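# Move the bone from the tray onto the table

## Task

Lift the bone out of the tray and set it down on the tabletop next to the tray, while the apple, the ball and the root all remain inside the tray.

## Robot and tools

Robot: two arms, left_arm and right_arm. right_arm ends in a right hand, left_arm in its mirror-image left hand. Each hand has index, middle and ring fingers plus a thumb, 16 motors in all. Calibrated bases in the scene frame: left_arm at (+0.013, +0.286, 0) m, quat_wxyz (+1.000, 0, 0, +0.011); right_arm at (-0.044, -0.309, +0.017) m, quat_wxyz (+1.000, 0, 0, +0.029). A camera stand is fixed behind the arms.

Frames. Scene frame: origin at table-top height halfway between the nominal bases, +z up, +x out across the table, +y toward left_arm (image left/right need not match). Hand poses, velocities, Hand targets and wrist-camera poses are given in each arm's own base frame; the table and fixed cameras use the scene frame. Hand point axes (right hand): +z along straight fingers toward the tips, +x across the palm away from the thumb, +y out of the palm face (palm surface at y = -0.062). On the left hand +x points toward the thumb. A rigid mast on the palm side of the wrist (x +0.05 to +0.10, z -0.16 to -0.11, up to y +0.06; x sign flips on the left hand) can strike objects.

execute_actions(actions, cameras). actions is a list of actions; each action is a list of 1 to 15 rows, one row per 1/30 s step, 0.5 s per action. If fewer than 15 rows are given, the final row is repeated. Every row has exactly 48 numbers, each in [-1, 1], covering both arms even if one stays still:
1-6 left_arm dx, dy, dz, rx, ry, rz; 7-22 left hand hinge goals; 23 left current_limit; 24 left speed; 25-30 right_arm dx, dy, dz, rx, ry, rz; 31-46 right hand hinge goals; 47 right current_limit; 48 right speed.

Arm numbers are offsets, not poses. They are measured from that arm's Hand target as it stood when the action began, along that arm's base axes. All rows inside one action count from that same start; the next action starts from the new target, so sending the same offset again moves further. Scale: 1.0 equals 0.6 m for dx, dy, dz and 180 degrees for rx, ry, rz, which together form one rotation vector applied about the target position. A translation longer than 1.0 is scaled down along its direction. Each step the commanded orientation is limited to 40 degrees from the measured one; position takes priority if both cannot be met. The hand often rests short of its target (friction, weight, elbow sag when loaded); an all-zero action re-requests the target, and you can add the missing distance as a further offset or command higher to offset sag. Tiny moves may not start. To stop pressing on something, command the target back beyond the hand point. With the wrist near the waist axis, a small motion can swing the whole arm.

Hand numbers are absolute goal angles, mapped linearly between each hinge's stops, in this order: index_abd, index_mcp, index_pip, index_dip, middle_abd, middle_mcp, middle_pip, middle_dip, ring_abd, ring_mcp, ring_pip, ring_dip, thumb_cmc, thumb_axl, thumb_mcp, thumb_ipl. Degrees at +1 / -1, and the value for straight: _abd +60/-60, 0.00 (toward +1 swings away from thumb); _mcp +128/-18, -0.75; _pip +108/-29, -0.58; _dip +117/-21, -0.70 (toward +1 curls toward palm); thumb_cmc +120/-20, -0.71 (swings thumb in front of palm); thumb_axl +140/-27, -0.68 (rotates the thumb about its own line); thumb_mcp +109/-69, -0.23; thumb_ipl +108/-77, -0.17. A zero is a real goal; to keep a hand unchanged, resend its hand_goal, hand_current_limit and hand_speed. current_limit: -1 gives 0 mA, +1 gives 550 mA, never below 11 mA; it also caps hinge speed, and very low values may not lift a finger. speed: set-points move at (speed + 1)/2 of 8.5 rad/s. Initial values: current_limit +0.4, speed -0.6; the last sent values persist. A finger presses only while its goal lies past the object's surface, harder the further past. Useful tip geometry: straight fingers reach 0.139 m beyond the knuckle (knuckles at z = -0.017); with all finger joints at 60 degrees the tips sit near y -0.001, z -0.049.

cameras: list of names from cam_head_left, cam_head_right, cam_high, cam_low, cam_left_wrist, cam_right_wrist, or ["all"]; [] for none. If omitted or null, images come only with an empty actions list. An unknown name invalidates the call. An empty actions list just reports state and images.

Results: end_effector_position (m) and end_effector_quat_wxyz per arm in its base frame; Hand target (the clipped last command, base for next offsets); Joint positions, Joint velocities (may say "within noise" or be omitted), joint torques (offset, noisy, including gravity; entries 3 and 4 wrap at ±28 N m); per motor hand_goal, hand_measured, hand_current_ma (positive pushes toward -1), hand_state (moving, goal, blocked, overload); hand_current_limit and hand_speed; MOTOR HOT or OVER-TEMPERATURE FAULT lines. Reported positions may be off by a few centimetres.

zoom_image(camera, region): closer look at the newest image of that camera; region [x0, y0, x1, y1] in pixels, top-left origin, at most 504 wide and 504 tall.

finished_scene(scene): integer, the current scene number. Irreversible; the bone must stay on the table and the other three items in the tray after the robot lets go.

Avoid: dropping the bone or releasing it while it moves, knocking anything off the table, striking the table or fixed items hard, contact between the two arms or one hand grabbing the other, holding currents of 495 mA or more for 5 s (motor shuts down for 10 s), and long stretched or loaded holds or pushes at unreachable poses, which overheat motors and can drop an arm. Objects may occasionally be nudged by outside pushes.

Each tool is called after "Emit:" as name([rows], argument=value, ...), one row to a line, values as JSON.

## Session

Emit:
execute_actions(actions=[])

Scene clock: 0.00 s.
left_arm: end_effector_position=(+0.6085, -0.0485, +0.2154) hand_goal=(+0.000, -0.754, -0.576, -0.696, +0.000, -0.754, -0.576, -0.696, +0.000, -0.754, -0.576, -0.696, -0.714, -0.678, -0.226, -0.168) hand_measured=(+0.000, -0.754, -0.576, -0.696, +0.000, -0.754, -0.576, -0.696, +0.000, -0.754, -0.576, -0.696, -0.714, -0.678, -0.226, -0.168) hand_current_ma=(+0, +0, +0, +0, +0, +0, +0, +0, +0, +0, +0, +0, +0, +0, +0, +0) hand_state=(goal, goal, goal, goal, goal, goal, goal, goal, goal, goal, goal, goal, goal, goal, goal, goal) hand_current_limit=0.40 hand_speed=-0.60 end_effector_quat_wxyz=(+0.136, +0.943, -0.148, +0.265) | right_arm: end_effector_position=(+0.1659, +0.3355, +0.2166) hand_goal=(+0.000, -0.754, -0.576, -0.696, +0.000, -0.754, -0.576, -0.696, +0.000, -0.754, -0.576, -0.696, -0.714, -0.678, -0.226, -0.168) hand_measured=(+0.000, -0.754, -0.576, -0.696, +0.000, -0.754, -0.576, -0.696, +0.000, -0.754, -0.576, -0.696, -0.714, -0.678, -0.226, -0.168) hand_current_ma=(+0, +0, +0, +0, +0, +0, +0, +0, +0, +0, +0, +0, +0, +0, +0, +0) hand_state=(goal, goal, goal, goal, goal, goal, goal, goal, goal, goal, goal, goal, goal, goal, goal, goal) hand_current_limit=0.40 hand_speed=-0.60 end_effector_quat_wxyz=(+0.073, +0.536, +0.841, +0.013)
Joint positions: left_arm=[0.17 1.723 1.466 -0.865 0.42 1.956] | right_arm=[1.403 1.23 1.075 -1.448 0.145 0.97]
Joint velocities: within noise
Joint torques (N m): no reading
Heat: left arm: hottest shoulder 38 °C; right arm: hottest elbow 40 °C.
Hand target: left_arm +0.6155, -0.0472, +0.2202; +0.133, +0.941, -0.150, +0.272 | right_arm +0.1670, +0.3424, +0.2252; +0.069, +0.537, +0.840, +0.023

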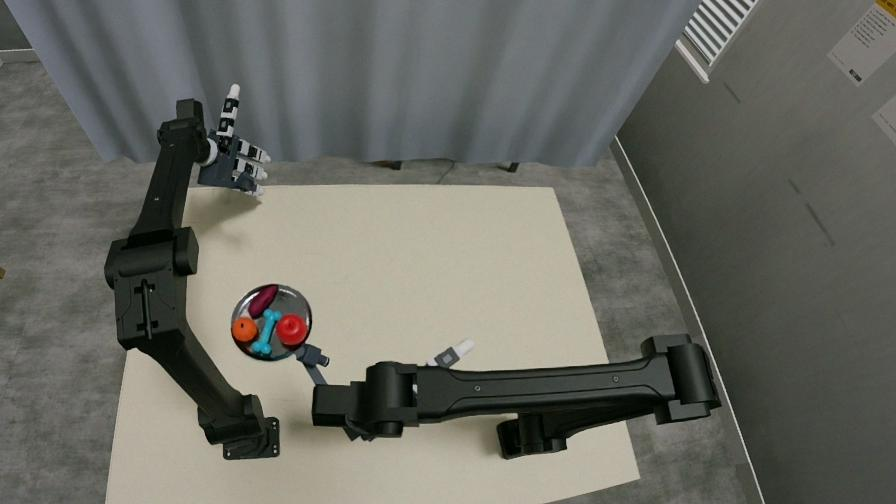

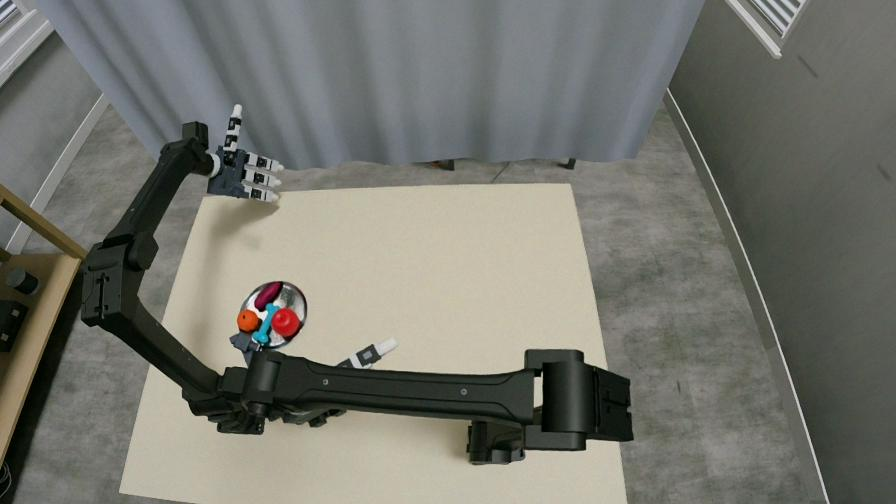

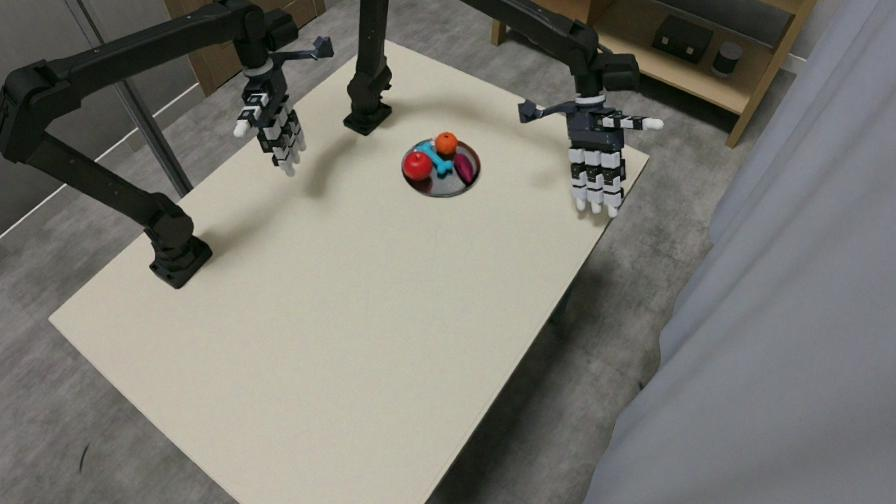

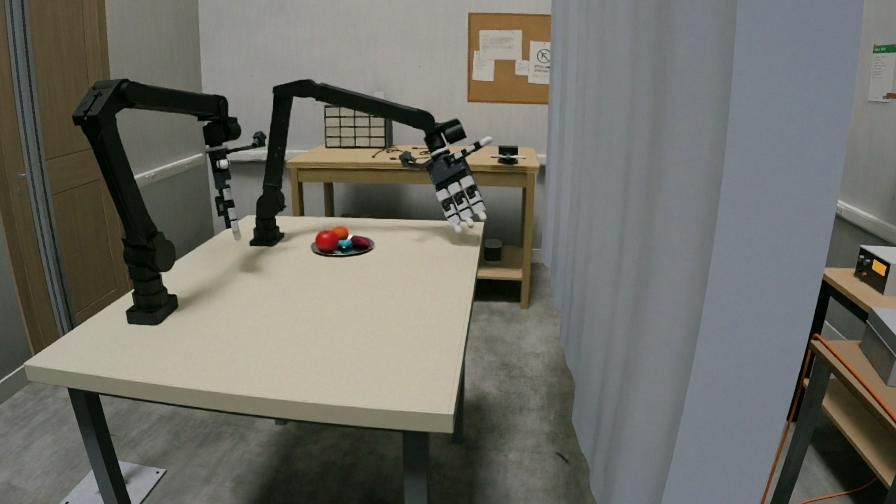

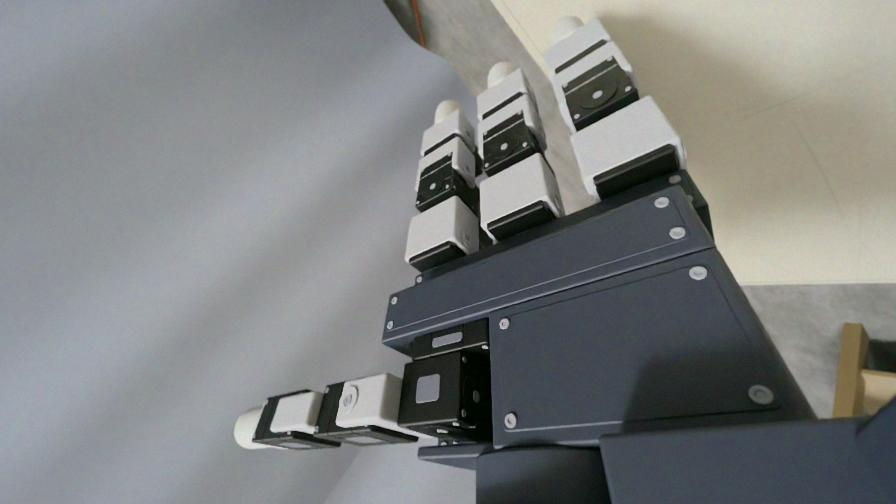

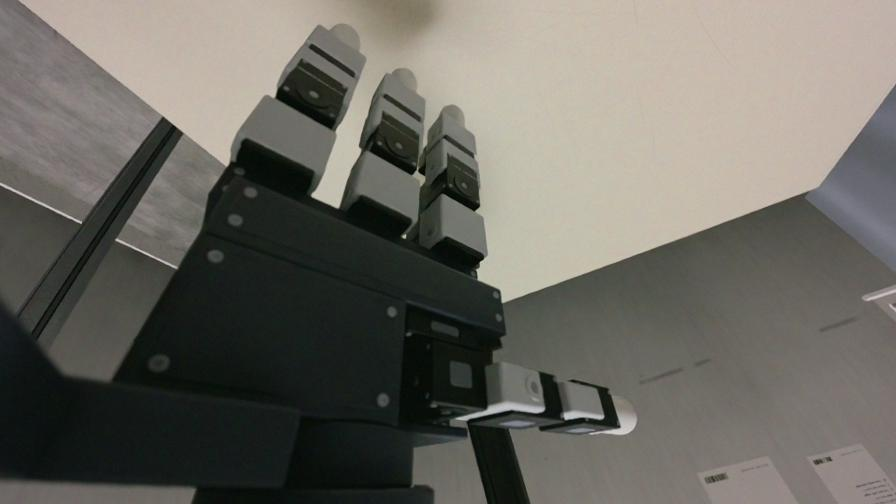

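Emit:
zoom_image(camera="cam_head_left", region=[200, 260, 340, 380])

Emit:
zoom_image(camera="cam_high", region=[380, 110, 500, 210])

Emit:
zoom_image(camera="cam_low", region=[290, 205, 400, 270])

Emit:
zoom_image(camera="cam_head_right", region=[210, 260, 340, 370])

Scaled by 3.600 from the camera's 896x504 image, which has a finer 1280x720 frame.

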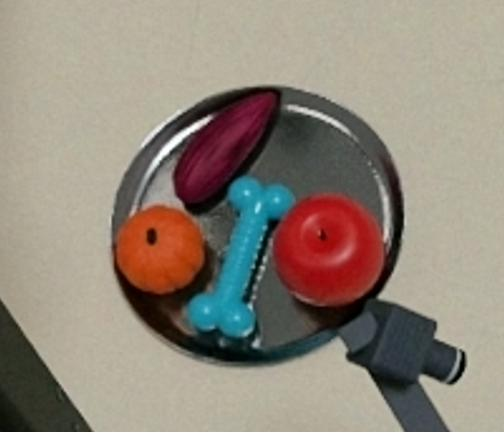

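Scaled by 4.200 from the camera's 896x504 image, which has a finer 1280x720 frame.

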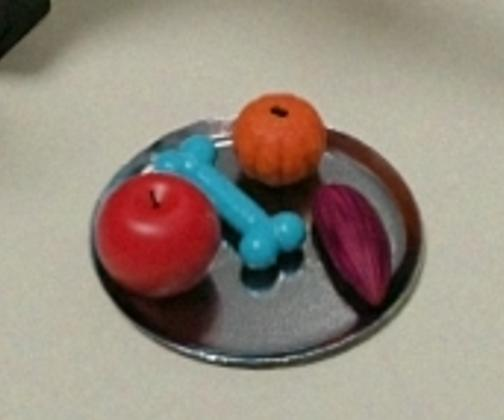

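Scaled by 4.582 from the camera's 896x504 image, which has a finer 1280x720 frame.

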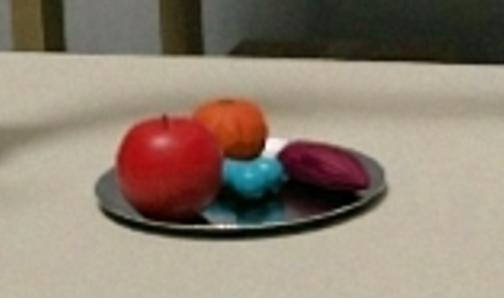

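Scaled by 3.877 from the camera's 896x504 image, which has a finer 1280x720 frame.

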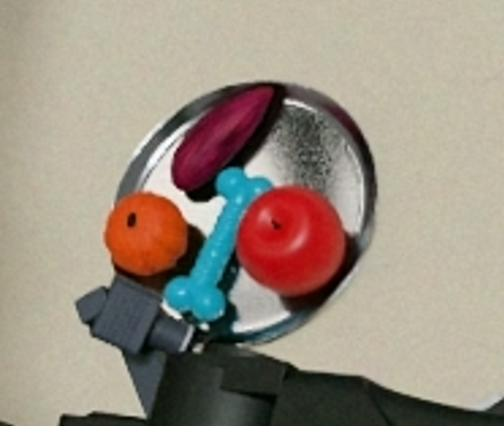

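Emit:
execute_actions([
  [[-0.05,0,0.08,0,0,0, 0,-0.37,0.066,-0.319,-0.167,-0.37,0.066,-0.319,0,-0.753,-0.577,-0.696,0.571,-0.677,0.0,-0.059,0.4,-0.6, 0.061,-0.095,0.03,0,0,-0.06, 0,-0.754,-0.576,-0.696,0,-0.754,-0.576,-0.696,0,-0.754,-0.576,-0.696,-0.714,-0.678,-0.226,-0.168,0.4,-0.6]],
  [[-0.1,0.01,0.08,0.09,0.007,0.016, 0,-0.37,0.066,-0.319,-0.167,-0.37,0.066,-0.319,0,-0.753,-0.577,-0.696,0.571,-0.677,0.0,-0.059,0.4,-0.6, 0.061,-0.095,0.02,0,0,-0.06, 0,-0.754,-0.576,-0.696,0,-0.754,-0.576,-0.696,0,-0.754,-0.576,-0.696,-0.714,-0.678,-0.226,-0.168,0.4,-0.6]],
])

Scene clock: 112.53 s.
left_arm: end_effector_position=(+0.5203, -0.0394, +0.3170) hand_goal=(+0.000, -0.370, +0.066, -0.320, -0.168, -0.370, +0.066, -0.320, +0.000, -0.754, -0.578, -0.696, +0.570, -0.678, +0.000, -0.060) hand_measured=(+0.000, -0.376, +0.060, -0.322, -0.162, -0.378, +0.060, -0.324, +0.000, -0.752, -0.576, -0.696, +0.572, -0.678, +0.004, -0.060) hand_current_ma=(+0, -4, -2, -1, +2, -5, -2, -1, +0, +0, +0, +0, +0, +0, +2, +0) hand_state=(goal, goal, goal, goal, goal, goal, goal, goal, goal, goal, goal, goal, goal, goal, goal, goal) hand_current_limit=0.40 hand_speed=-0.60 end_effector_quat_wxyz=(-0.005, +0.957, -0.154, +0.245) | right_arm: end_effector_position=(+0.2391, +0.2313, +0.2539) hand_goal=(+0.000, -0.754, -0.576, -0.696, +0.000, -0.754, -0.576, -0.696, +0.000, -0.754, -0.576, -0.696, -0.714, -0.678, -0.226, -0.168) hand_measured=(+0.000, -0.754, -0.576, -0.696, +0.000, -0.754, -0.576, -0.696, +0.000, -0.754, -0.576, -0.696, -0.714, -0.678, -0.224, -0.168) hand_current_ma=(+0, +1, -1, +0, +0, +0, -1, +0, +0, +0, -1, +0, +0, +1, +5, +0) hand_state=(goal, goal, goal, goal, goal, goal, goal, goal, goal, goal, goal, goal, goal, goal, goal, goal) hand_current_limit=0.40 hand_speed=-0.60 end_effector_quat_wxyz=(+0.073, +0.681, +0.729, +0.012)
Joint positions: left_arm=[0.135 1.422 1.466 -1.136 0.129 1.993] | right_arm=[1.105 1.106 1.075 -1.558 0.146 1.038]
Joint torques (N m): left_arm=[-1.26 -10.7 11.19 0.96 0.19 0.03] | right_arm=[-1.14 -6.71 10.89 0.06 0.3 -0.03]
Heat: left arm: hottest elbow 58 °C; right arm: hottest elbow 56 °C.
Hand target: left_arm +0.5256, -0.0412, +0.3161; -0.006, +0.957, -0.161, +0.241 | right_arm +0.2402, +0.2283, +0.2552; +0.072, +0.685, +0.725, +0.010
Off the commanded pose: left_arm 0.006 m, 1 deg | right_arm 0.003 m, 1 deg.

Emit:
execute_actions([
  [[-0.096,0.014,0,0.09,0.007,0.016, 0,-0.37,0.066,-0.319,-0.167,-0.37,0.066,-0.319,0,-0.753,-0.577,-0.696,0.571,-0.677,0.0,-0.059,0.4,-0.6, 0.061,-0.095,0.01,0,0,-0.06, 0,-0.754,-0.576,-0.696,0,-0.754,-0.576,-0.696,0,-0.754,-0.576,-0.696,-0.714,-0.678,-0.226,-0.168,0.4,-0.6]],
  [[-0.096,0.014,0,0.09,0.007,0.016, 0,-0.37,0.066,-0.319,-0.167,-0.37,0.066,-0.319,0,-0.753,-0.577,-0.696,0.571,-0.677,0.0,-0.059,0.4,-0.6, 0.05,-0.095,0,0,0,-0.06, 0,-0.754,-0.576,-0.696,0,-0.754,-0.576,-0.696,0,-0.754,-0.576,-0.696,-0.714,-0.678,-0.226,-0.168,0.4,-0.6]],
  [[-0.096,0.014,0,0.09,0.007,0.016, 0,-0.37,0.066,-0.319,-0.167,-0.37,0.066,-0.319,0,-0.753,-0.577,-0.696,0.571,-0.677,0.0,-0.059,0.4,-0.6, 0.0,-0.095,0,0,0,-0.06, 0,-0.754,-0.576,-0.696,0,-0.754,-0.576,-0.696,0,-0.754,-0.576,-0.696,-0.714,-0.678,-0.226,-0.168,0.4,-0.6]],
], cameras=["all"])

Scene clock: 116.80 s.
left_arm: end_effector_position=(+0.3544, -0.0130, +0.3233) hand_goal=(+0.000, -0.370, +0.066, -0.320, -0.168, -0.370, +0.066, -0.320, +0.000, -0.754, -0.578, -0.696, +0.570, -0.678, +0.000, -0.060) hand_measured=(+0.000, -0.368, +0.062, -0.322, -0.166, -0.368, +0.062, -0.324, +0.000, -0.746, -0.576, -0.696, +0.572, -0.678, +0.004, -0.060) hand_current_ma=(+0, +0, -1, -1, +1, +0, -1, -1, +0, +4, +0, +0, +0, +0, +1, +0) hand_state=(goal, goal, goal, goal, goal, goal, goal, goal, goal, goal, goal, goal, goal, goal, goal, goal) hand_current_limit=0.40 hand_speed=-0.60 end_effector_quat_wxyz=(-0.411, +0.886, -0.171, +0.130) | right_arm: end_effector_position=(+0.3095, +0.0623, +0.2622) hand_goal=(+0.000, -0.754, -0.576, -0.696, +0.000, -0.754, -0.576, -0.696, +0.000, -0.754, -0.576, -0.696, -0.714, -0.678, -0.226, -0.168) hand_measured=(+0.000, -0.754, -0.576, -0.696, +0.000, -0.754, -0.576, -0.696, +0.000, -0.754, -0.576, -0.696, -0.714, -0.678, -0.224, -0.168) hand_current_ma=(+0, +0, -1, +0, +0, +0, -1, +0, +0, -1, -1, +0, -1, +1, +5, +0) hand_state=(goal, goal, goal, goal, goal, goal, goal, goal, goal, goal, goal, goal, goal, goal, goal, goal) hand_current_limit=0.40 hand_speed=-0.60 end_effector_quat_wxyz=(+0.073, +0.856, +0.511, -0.007)
Joint positions: left_arm=[-0.242 1.065 1.255 -1.458 -0.852 1.848] | right_arm=[0.553 1.058 1.063 -1.593 0.145 1.048]
Joint torques (N m): left_arm=[-1.67 -5.42 8.44 0.55 -0.9 -0.08] | right_arm=[-1.2 -6.36 10.14 0.12 0.31 -0.01]
Heat: left arm: hottest elbow 58 °C; right arm: hottest elbow 56 °C.
Hand target: left_arm +0.3528, -0.0161, +0.3161; -0.411, +0.886, -0.176, +0.121 | right_arm +0.3068, +0.0574, +0.2612; +0.072, +0.860, +0.505, -0.010
Off the commanded pose: left_arm 0.008 m, 1 deg | right_arm 0.006 m, 1 deg.
camera_calibration:
cam_left_wrist: T_world_to_cam=[[-0.599668, 0.720072, 0.349134, 0.0798803], [0.105986, -0.360975, 0.926533, -0.407428], [0.793199, 0.592616, 0.140148, -0.19485], [0, 0, 0, 1]] pos_world=[0.245638, -0.0891197, 0.376915]
cam_right_wrist: T_world_to_cam=[[0.169123, -0.970654, 0.170962, -0.00705758], [-0.656035, 0.0185859, 0.754502, -0.0596825], [-0.735538, -0.239761, -0.63364, 0.527445], [0, 0, 0, 1]] pos_world=[0.349995, 0.120719, 0.380447]

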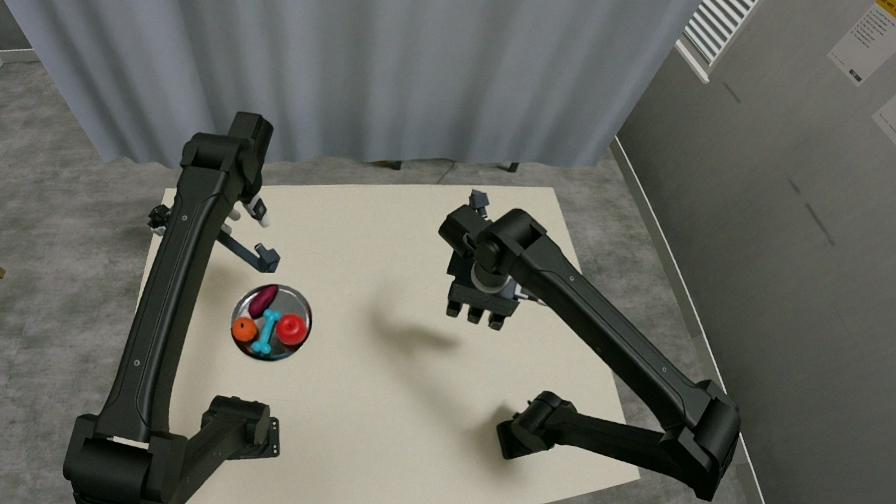

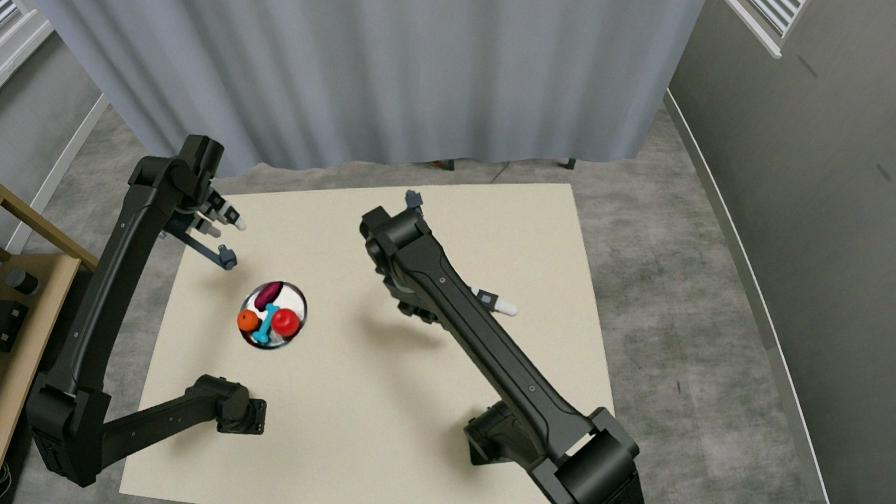

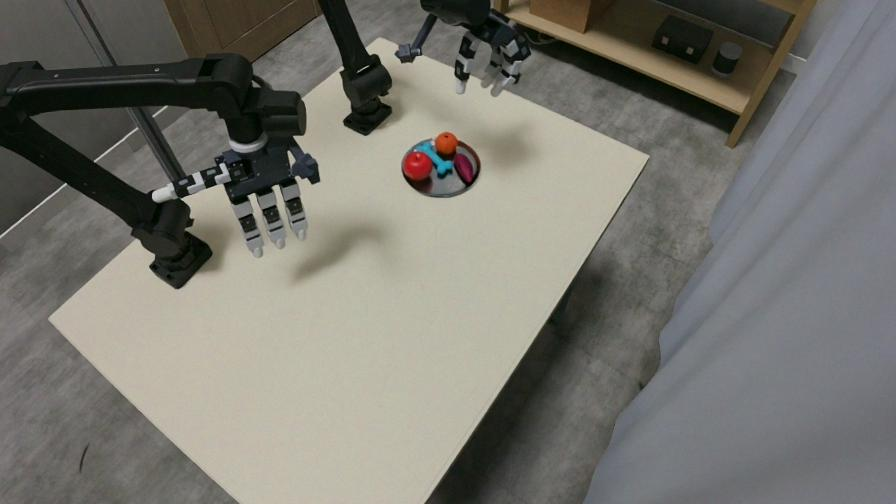

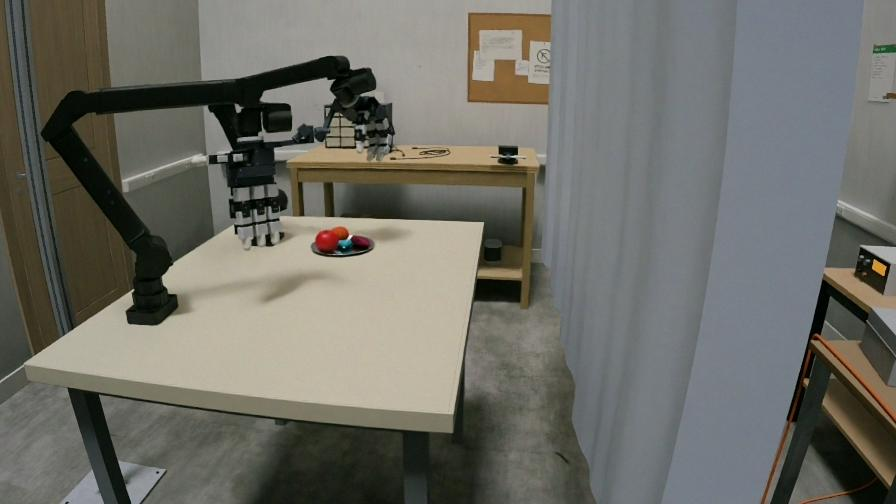

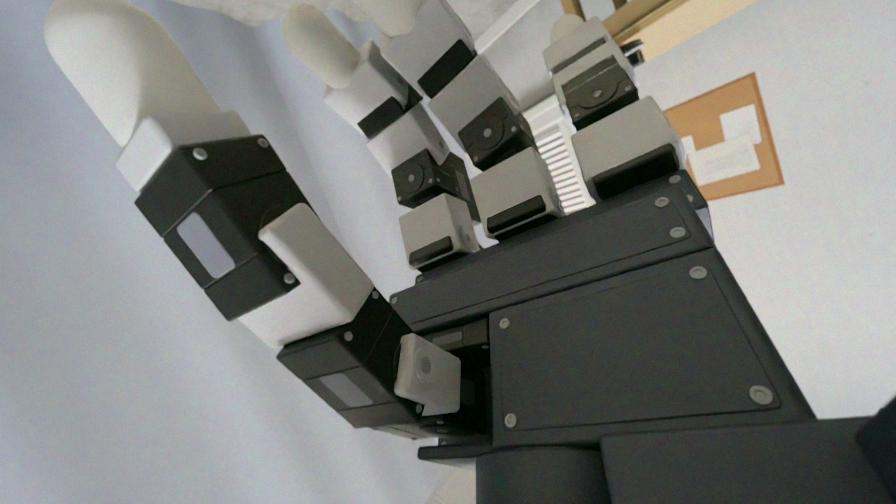

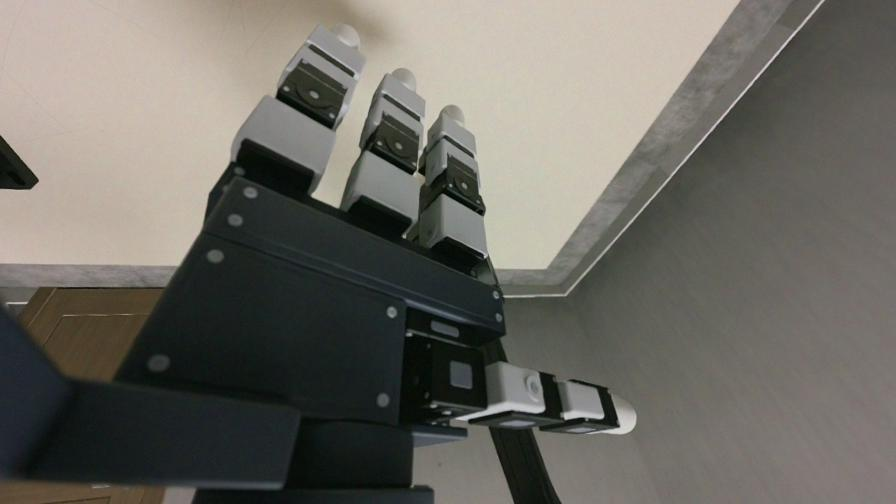

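Emit:
execute_actions([
  [[-0.096,0.015,0,0.09,0.007,0.016, 0,-0.37,0.066,-0.319,-0.167,-0.37,0.066,-0.319,0,-0.753,-0.577,-0.696,0.571,-0.677,0.0,-0.059,0.4,-0.6, 0.0,0,0,0,0,0, 0,-0.754,-0.576,-0.696,0,-0.754,-0.576,-0.696,0,-0.754,-0.576,-0.696,-0.714,-0.678,-0.226,-0.168,0.4,-0.6]],
  [[-0.097,0.015,-0.05,0.09,0.007,0.016, 0,-0.37,0.066,-0.319,-0.167,-0.37,0.066,-0.319,0,-0.753,-0.577,-0.696,0.571,-0.677,0.0,-0.059,0.4,-0.6, 0,0,0,0,0,0, 0,-0.754,-0.576,-0.696,0,-0.754,-0.576,-0.696,0,-0.754,-0.576,-0.696,-0.714,-0.678,-0.226,-0.168,0.4,-0.6]],
  [[0,0,-0.15,0,0,0, 0,-0.37,0.066,-0.319,-0.167,-0.37,0.066,-0.319,0,-0.753,-0.577,-0.696,0.571,-0.677,0.0,-0.059,0.4,-0.6, 0.0,0,0,0,0,0, 0,-0.754,-0.576,-0.696,0,-0.754,-0.576,-0.696,0,-0.754,-0.576,-0.696,-0.714,-0.678,-0.226,-0.168,0.4,-0.6]],
], cameras=["all"])

Scene clock: 121.03 s.
left_arm: end_effector_position=(+0.2379, +0.0037, +0.1988) hand_goal=(+0.000, -0.370, +0.066, -0.320, -0.168, -0.370, +0.066, -0.320, +0.000, -0.754, -0.578, -0.696, +0.570, -0.678, +0.000, -0.060) hand_measured=(+0.000, -0.364, +0.064, -0.322, -0.166, -0.364, +0.064, -0.322, +0.000, -0.744, -0.576, -0.696, +0.570, -0.678, +0.002, -0.060) hand_current_ma=(+0, +2, -1, -1, +0, +3, -1, -1, +0, +7, +0, +0, +0, +0, +1, +0) hand_state=(goal, goal, goal, goal, goal, goal, goal, goal, goal, goal, goal, goal, goal, goal, goal, goal) hand_current_limit=0.40 hand_speed=-0.60 end_effector_quat_wxyz=(-0.565, +0.781, -0.248, +0.092) | right_arm: end_effector_position=(+0.3095, +0.0623, +0.2622) hand_goal=(+0.000, -0.754, -0.576, -0.696, +0.000, -0.754, -0.576, -0.696, +0.000, -0.754, -0.576, -0.696, -0.714, -0.678, -0.226, -0.168) hand_measured=(+0.000, -0.754, -0.576, -0.696, +0.000, -0.754, -0.576, -0.696, +0.000, -0.754, -0.576, -0.696, -0.714, -0.678, -0.224, -0.168) hand_current_ma=(+0, +0, -1, +0, +0, +0, -1, +0, +0, -1, -1, +0, -1, +1, +5, +0) hand_state=(goal, goal, goal, goal, goal, goal, goal, goal, goal, goal, goal, goal, goal, goal, goal, goal) hand_current_limit=0.40 hand_speed=-0.60 end_effector_quat_wxyz=(+0.073, +0.856, +0.511, -0.007)
Joint positions: left_arm=[-0.576 0.917 0.757 -1.695 -1.203 1.415] | right_arm=[0.553 1.058 1.063 -1.593 0.145 1.048]
Joint torques (N m): left_arm=[-0.97 -1.38 8.06 -0.28 -0.92 -0.03] | right_arm=[-1.26 -6.3 10.14 0.12 0.32 0]
Heat: left arm: hottest elbow 57 °C; right arm: hottest elbow 55 °C.
Hand target: left_arm +0.2370, +0.0019, +0.1961; -0.644, +0.746, -0.167, +0.028 | right_arm +0.3068, +0.0574, +0.2612; +0.072, +0.860, +0.505, -0.010
Off the commanded pose: left_arm 0.003 m, 15 deg | right_arm 0.006 m, 1 deg.
joint sent to its limit (left arm) — joint 4 (wrist pitch), lower limit. The joint targets are off in orientation, not in position.
camera_calibration:
cam_left_wrist: T_world_to_cam=[[-0.506149, 0.579434, 0.638803, -0.0378613], [0.0940251, -0.699199, 0.708717, -0.226171], [0.857306, 0.41878, 0.299417, -0.141094], [0, 0, 0, 1]] pos_world=[0.123063, -0.077113, 0.226723]
cam_right_wrist: T_world_to_cam=[[0.169123, -0.970654, 0.170962, -0.00705758], [-0.656035, 0.0185859, 0.754502, -0.0596825], [-0.735538, -0.239761, -0.63364, 0.527445], [0, 0, 0, 1]] pos_world=[0.349995, 0.120719, 0.380447]

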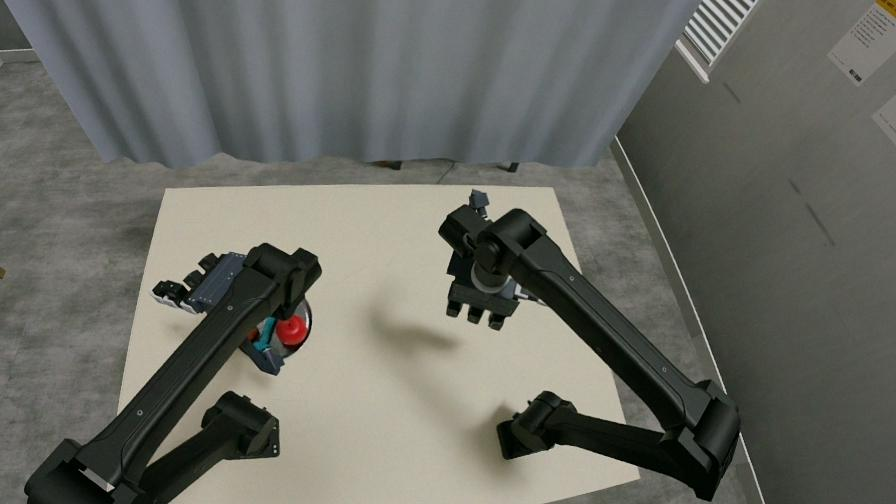

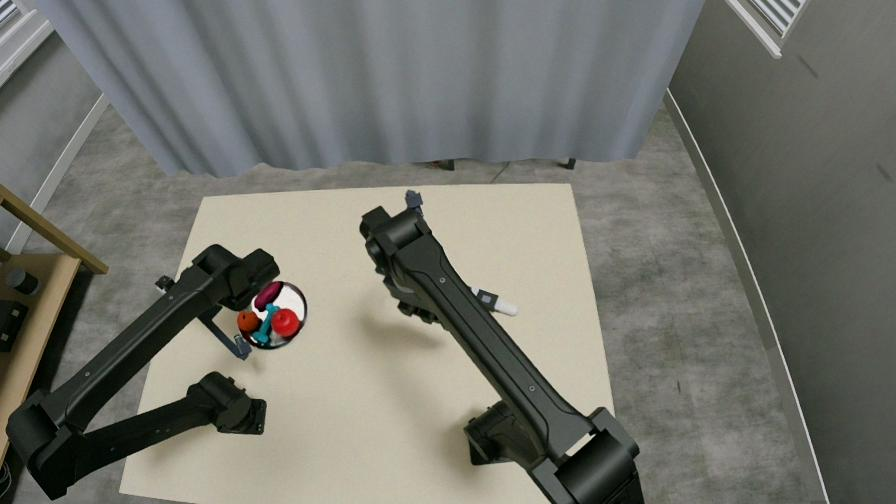

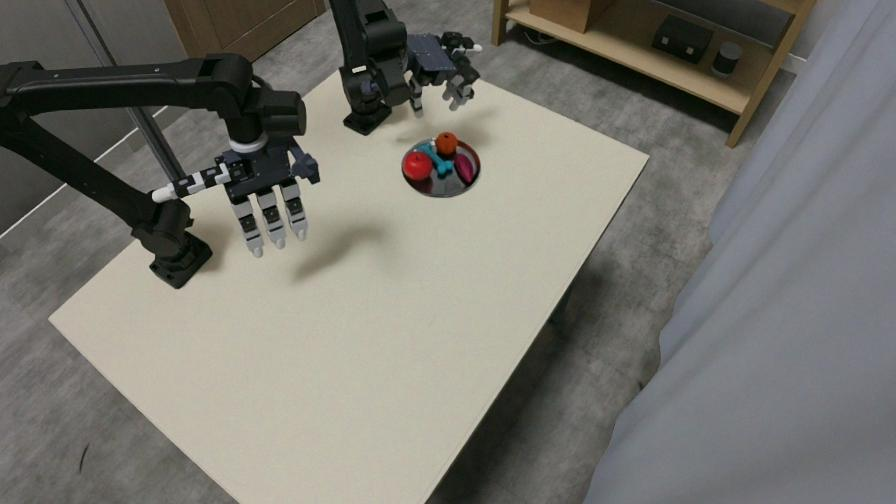

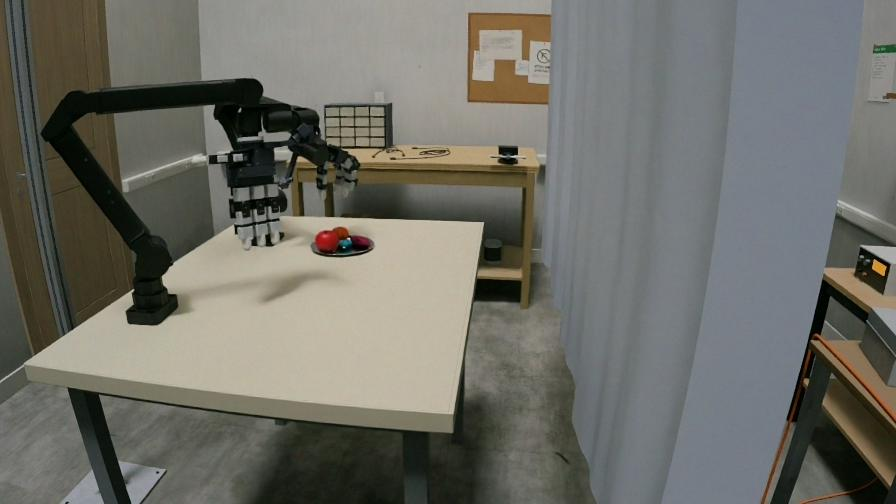

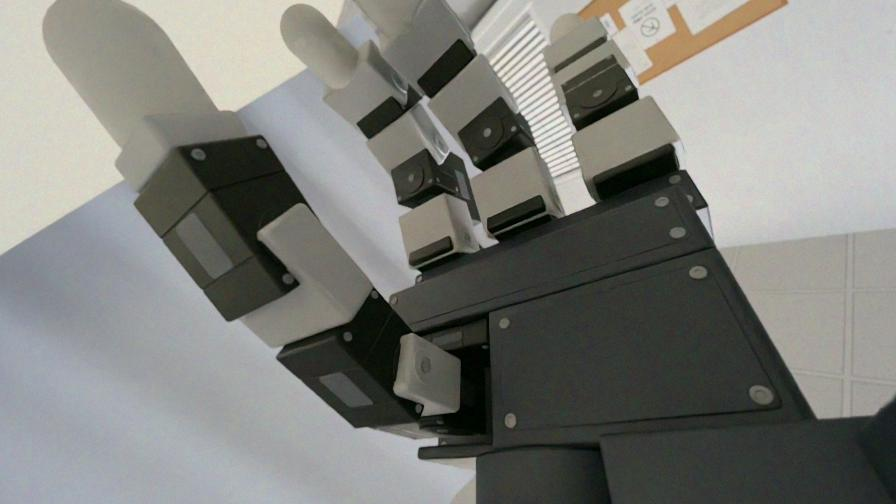

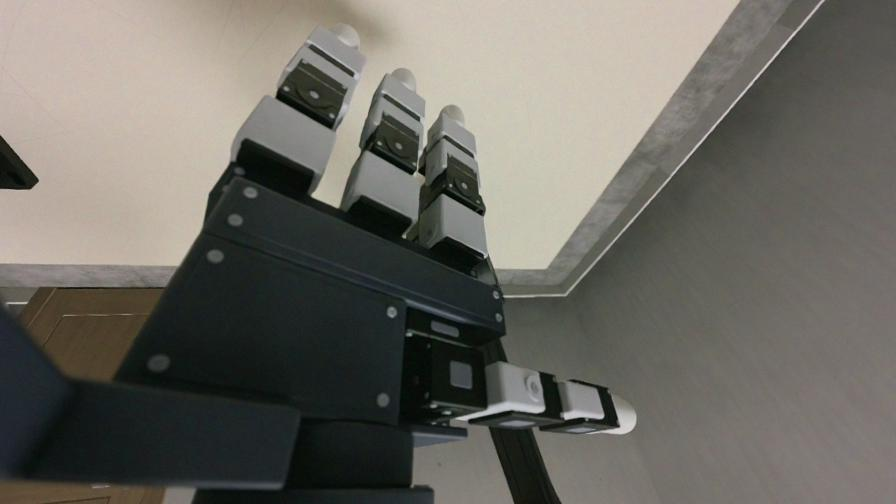

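Emit:
execute_actions([
  [[0,0,-0.12,0,0,0, 0,-0.37,0.066,-0.319,-0.167,-0.37,0.066,-0.319,0,-0.753,-0.577,-0.696,0.571,-0.677,0.0,-0.059,0.4,-0.6, 0.0,0,0,0,0,0, 0,-0.754,-0.576,-0.696,0,-0.754,-0.576,-0.696,0,-0.754,-0.576,-0.696,-0.714,-0.678,-0.226,-0.168,0.4,-0.6]],
  [[0,0,0,0,0,0, 0,-0.37,0.066,-0.319,-0.167,-0.37,0.066,-0.319,0,-0.753,-0.577,-0.696,0.571,-0.677,0.0,-0.059,0.4,-0.6, 0.0,0,0,0,0,0, 0,-0.754,-0.576,-0.696,0,-0.754,-0.576,-0.696,0,-0.754,-0.576,-0.696,-0.714,-0.678,-0.226,-0.168,0.4,-0.6]],
], cameras=["cam_high", "cam_low", "cam_head_right"])

Scene clock: 126.20 s.
left_arm: end_effector_position=(+0.2375, +0.0042, +0.1257) hand_goal=(+0.000, -0.370, +0.066, -0.320, -0.168, -0.370, +0.066, -0.320, +0.000, -0.754, -0.578, -0.696, +0.570, -0.678, +0.000, -0.060) hand_measured=(+0.000, -0.364, +0.064, -0.322, -0.166, -0.364, +0.064, -0.322, +0.000, -0.744, -0.576, -0.696, +0.570, -0.678, +0.002, -0.060) hand_current_ma=(+0, +2, -1, -1, +0, +3, -1, -1, +0, +7, +0, +0, +0, +0, +1, +0) hand_state=(goal, goal, goal, goal, goal, goal, goal, goal, goal, goal, goal, goal, goal, goal, goal, goal) hand_current_limit=0.40 hand_speed=-0.60 end_effector_quat_wxyz=(-0.587, +0.779, -0.212, +0.061) | right_arm: end_effector_position=(+0.3095, +0.0623, +0.2622) hand_goal=(+0.000, -0.754, -0.576, -0.696, +0.000, -0.754, -0.576, -0.696, +0.000, -0.754, -0.576, -0.696, -0.714, -0.678, -0.226, -0.168) hand_measured=(+0.000, -0.754, -0.576, -0.696, +0.000, -0.754, -0.576, -0.696, +0.000, -0.754, -0.576, -0.696, -0.714, -0.678, -0.224, -0.168) hand_current_ma=(+0, +0, -1, +0, +0, +0, -1, +0, +0, -1, -1, +0, -1, +1, +5, +0) hand_state=(goal, goal, goal, goal, goal, goal, goal, goal, goal, goal, goal, goal, goal, goal, goal, goal) hand_current_limit=0.40 hand_speed=-0.60 end_effector_quat_wxyz=(+0.073, +0.856, +0.511, -0.007)
Joint positions: left_arm=[-0.596 1.133 0.642 -1.695 -1.191 1.082] | right_arm=[0.553 1.058 1.063 -1.593 0.145 1.048]
Joint torques (N m): left_arm=[-1.03 -2.67 6.95 -0.81 -0.77 -0.02] | right_arm=[-1.26 -6.36 10.15 0.12 0.32 -0.01]
Heat: left arm: hottest elbow 55 °C; right arm: hottest elbow 55 °C.
Hand target: left_arm +0.2370, +0.0020, +0.1241; -0.644, +0.746, -0.167, +0.028 | right_arm +0.3068, +0.0574, +0.2612; +0.072, +0.860, +0.505, -0.010
Off the commanded pose: left_arm 0.003 m, 10 deg | right_arm 0.006 m, 1 deg.
joint sent to its limit (left arm) — joint 4 (wrist pitch), lower limit. The joint targets are off in orientation, not in position.
Images, in order (width x height): cam_head_right 896x504, cam_high 896x504, cam_low 896x504.

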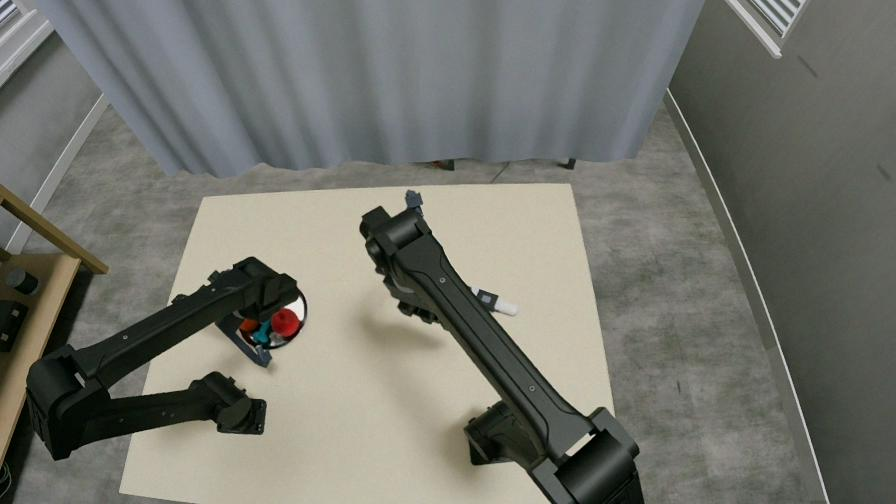

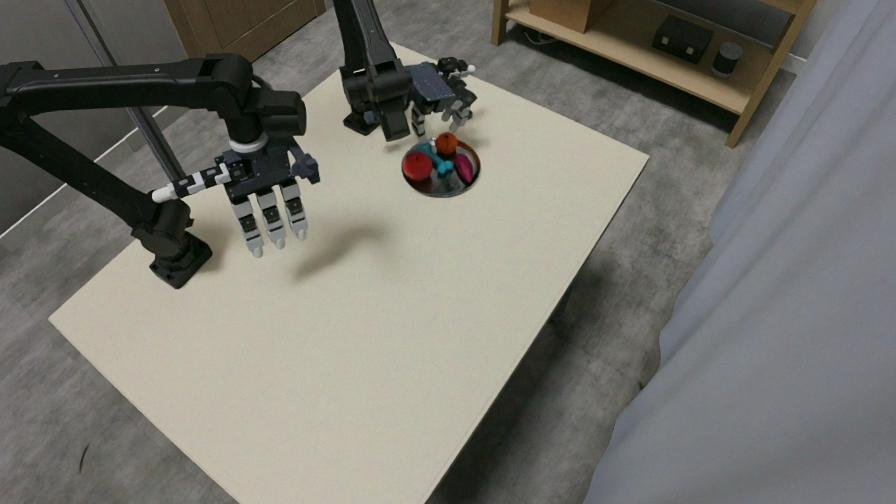

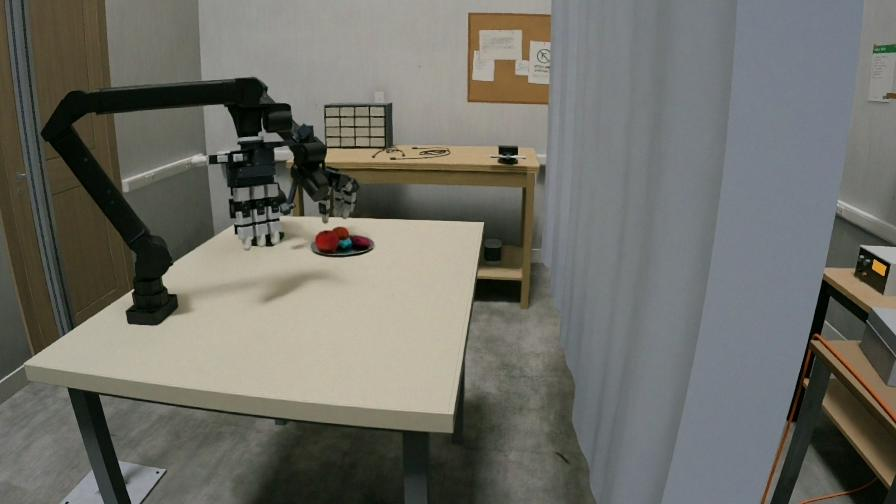

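Emit:
zoom_image(camera="cam_high", region=[370, 50, 510, 210])

Emit:
zoom_image(camera="cam_low", region=[290, 150, 400, 270])

Scaled by 3.150 from the camera's 896x504 image, which has a finer 1280x720 frame.

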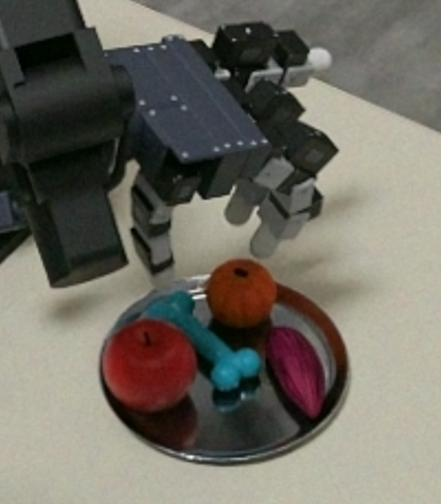

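Scaled by 4.200 from the camera's 896x504 image, which has a finer 1280x720 frame.

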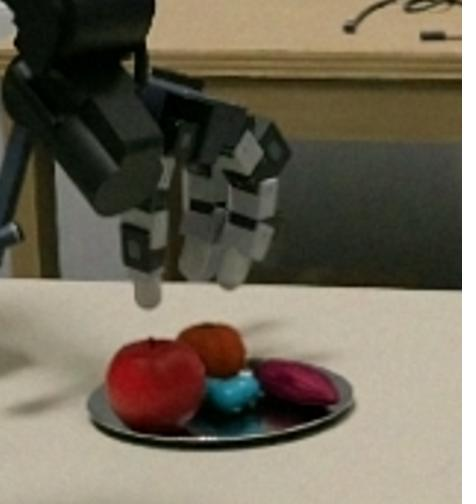

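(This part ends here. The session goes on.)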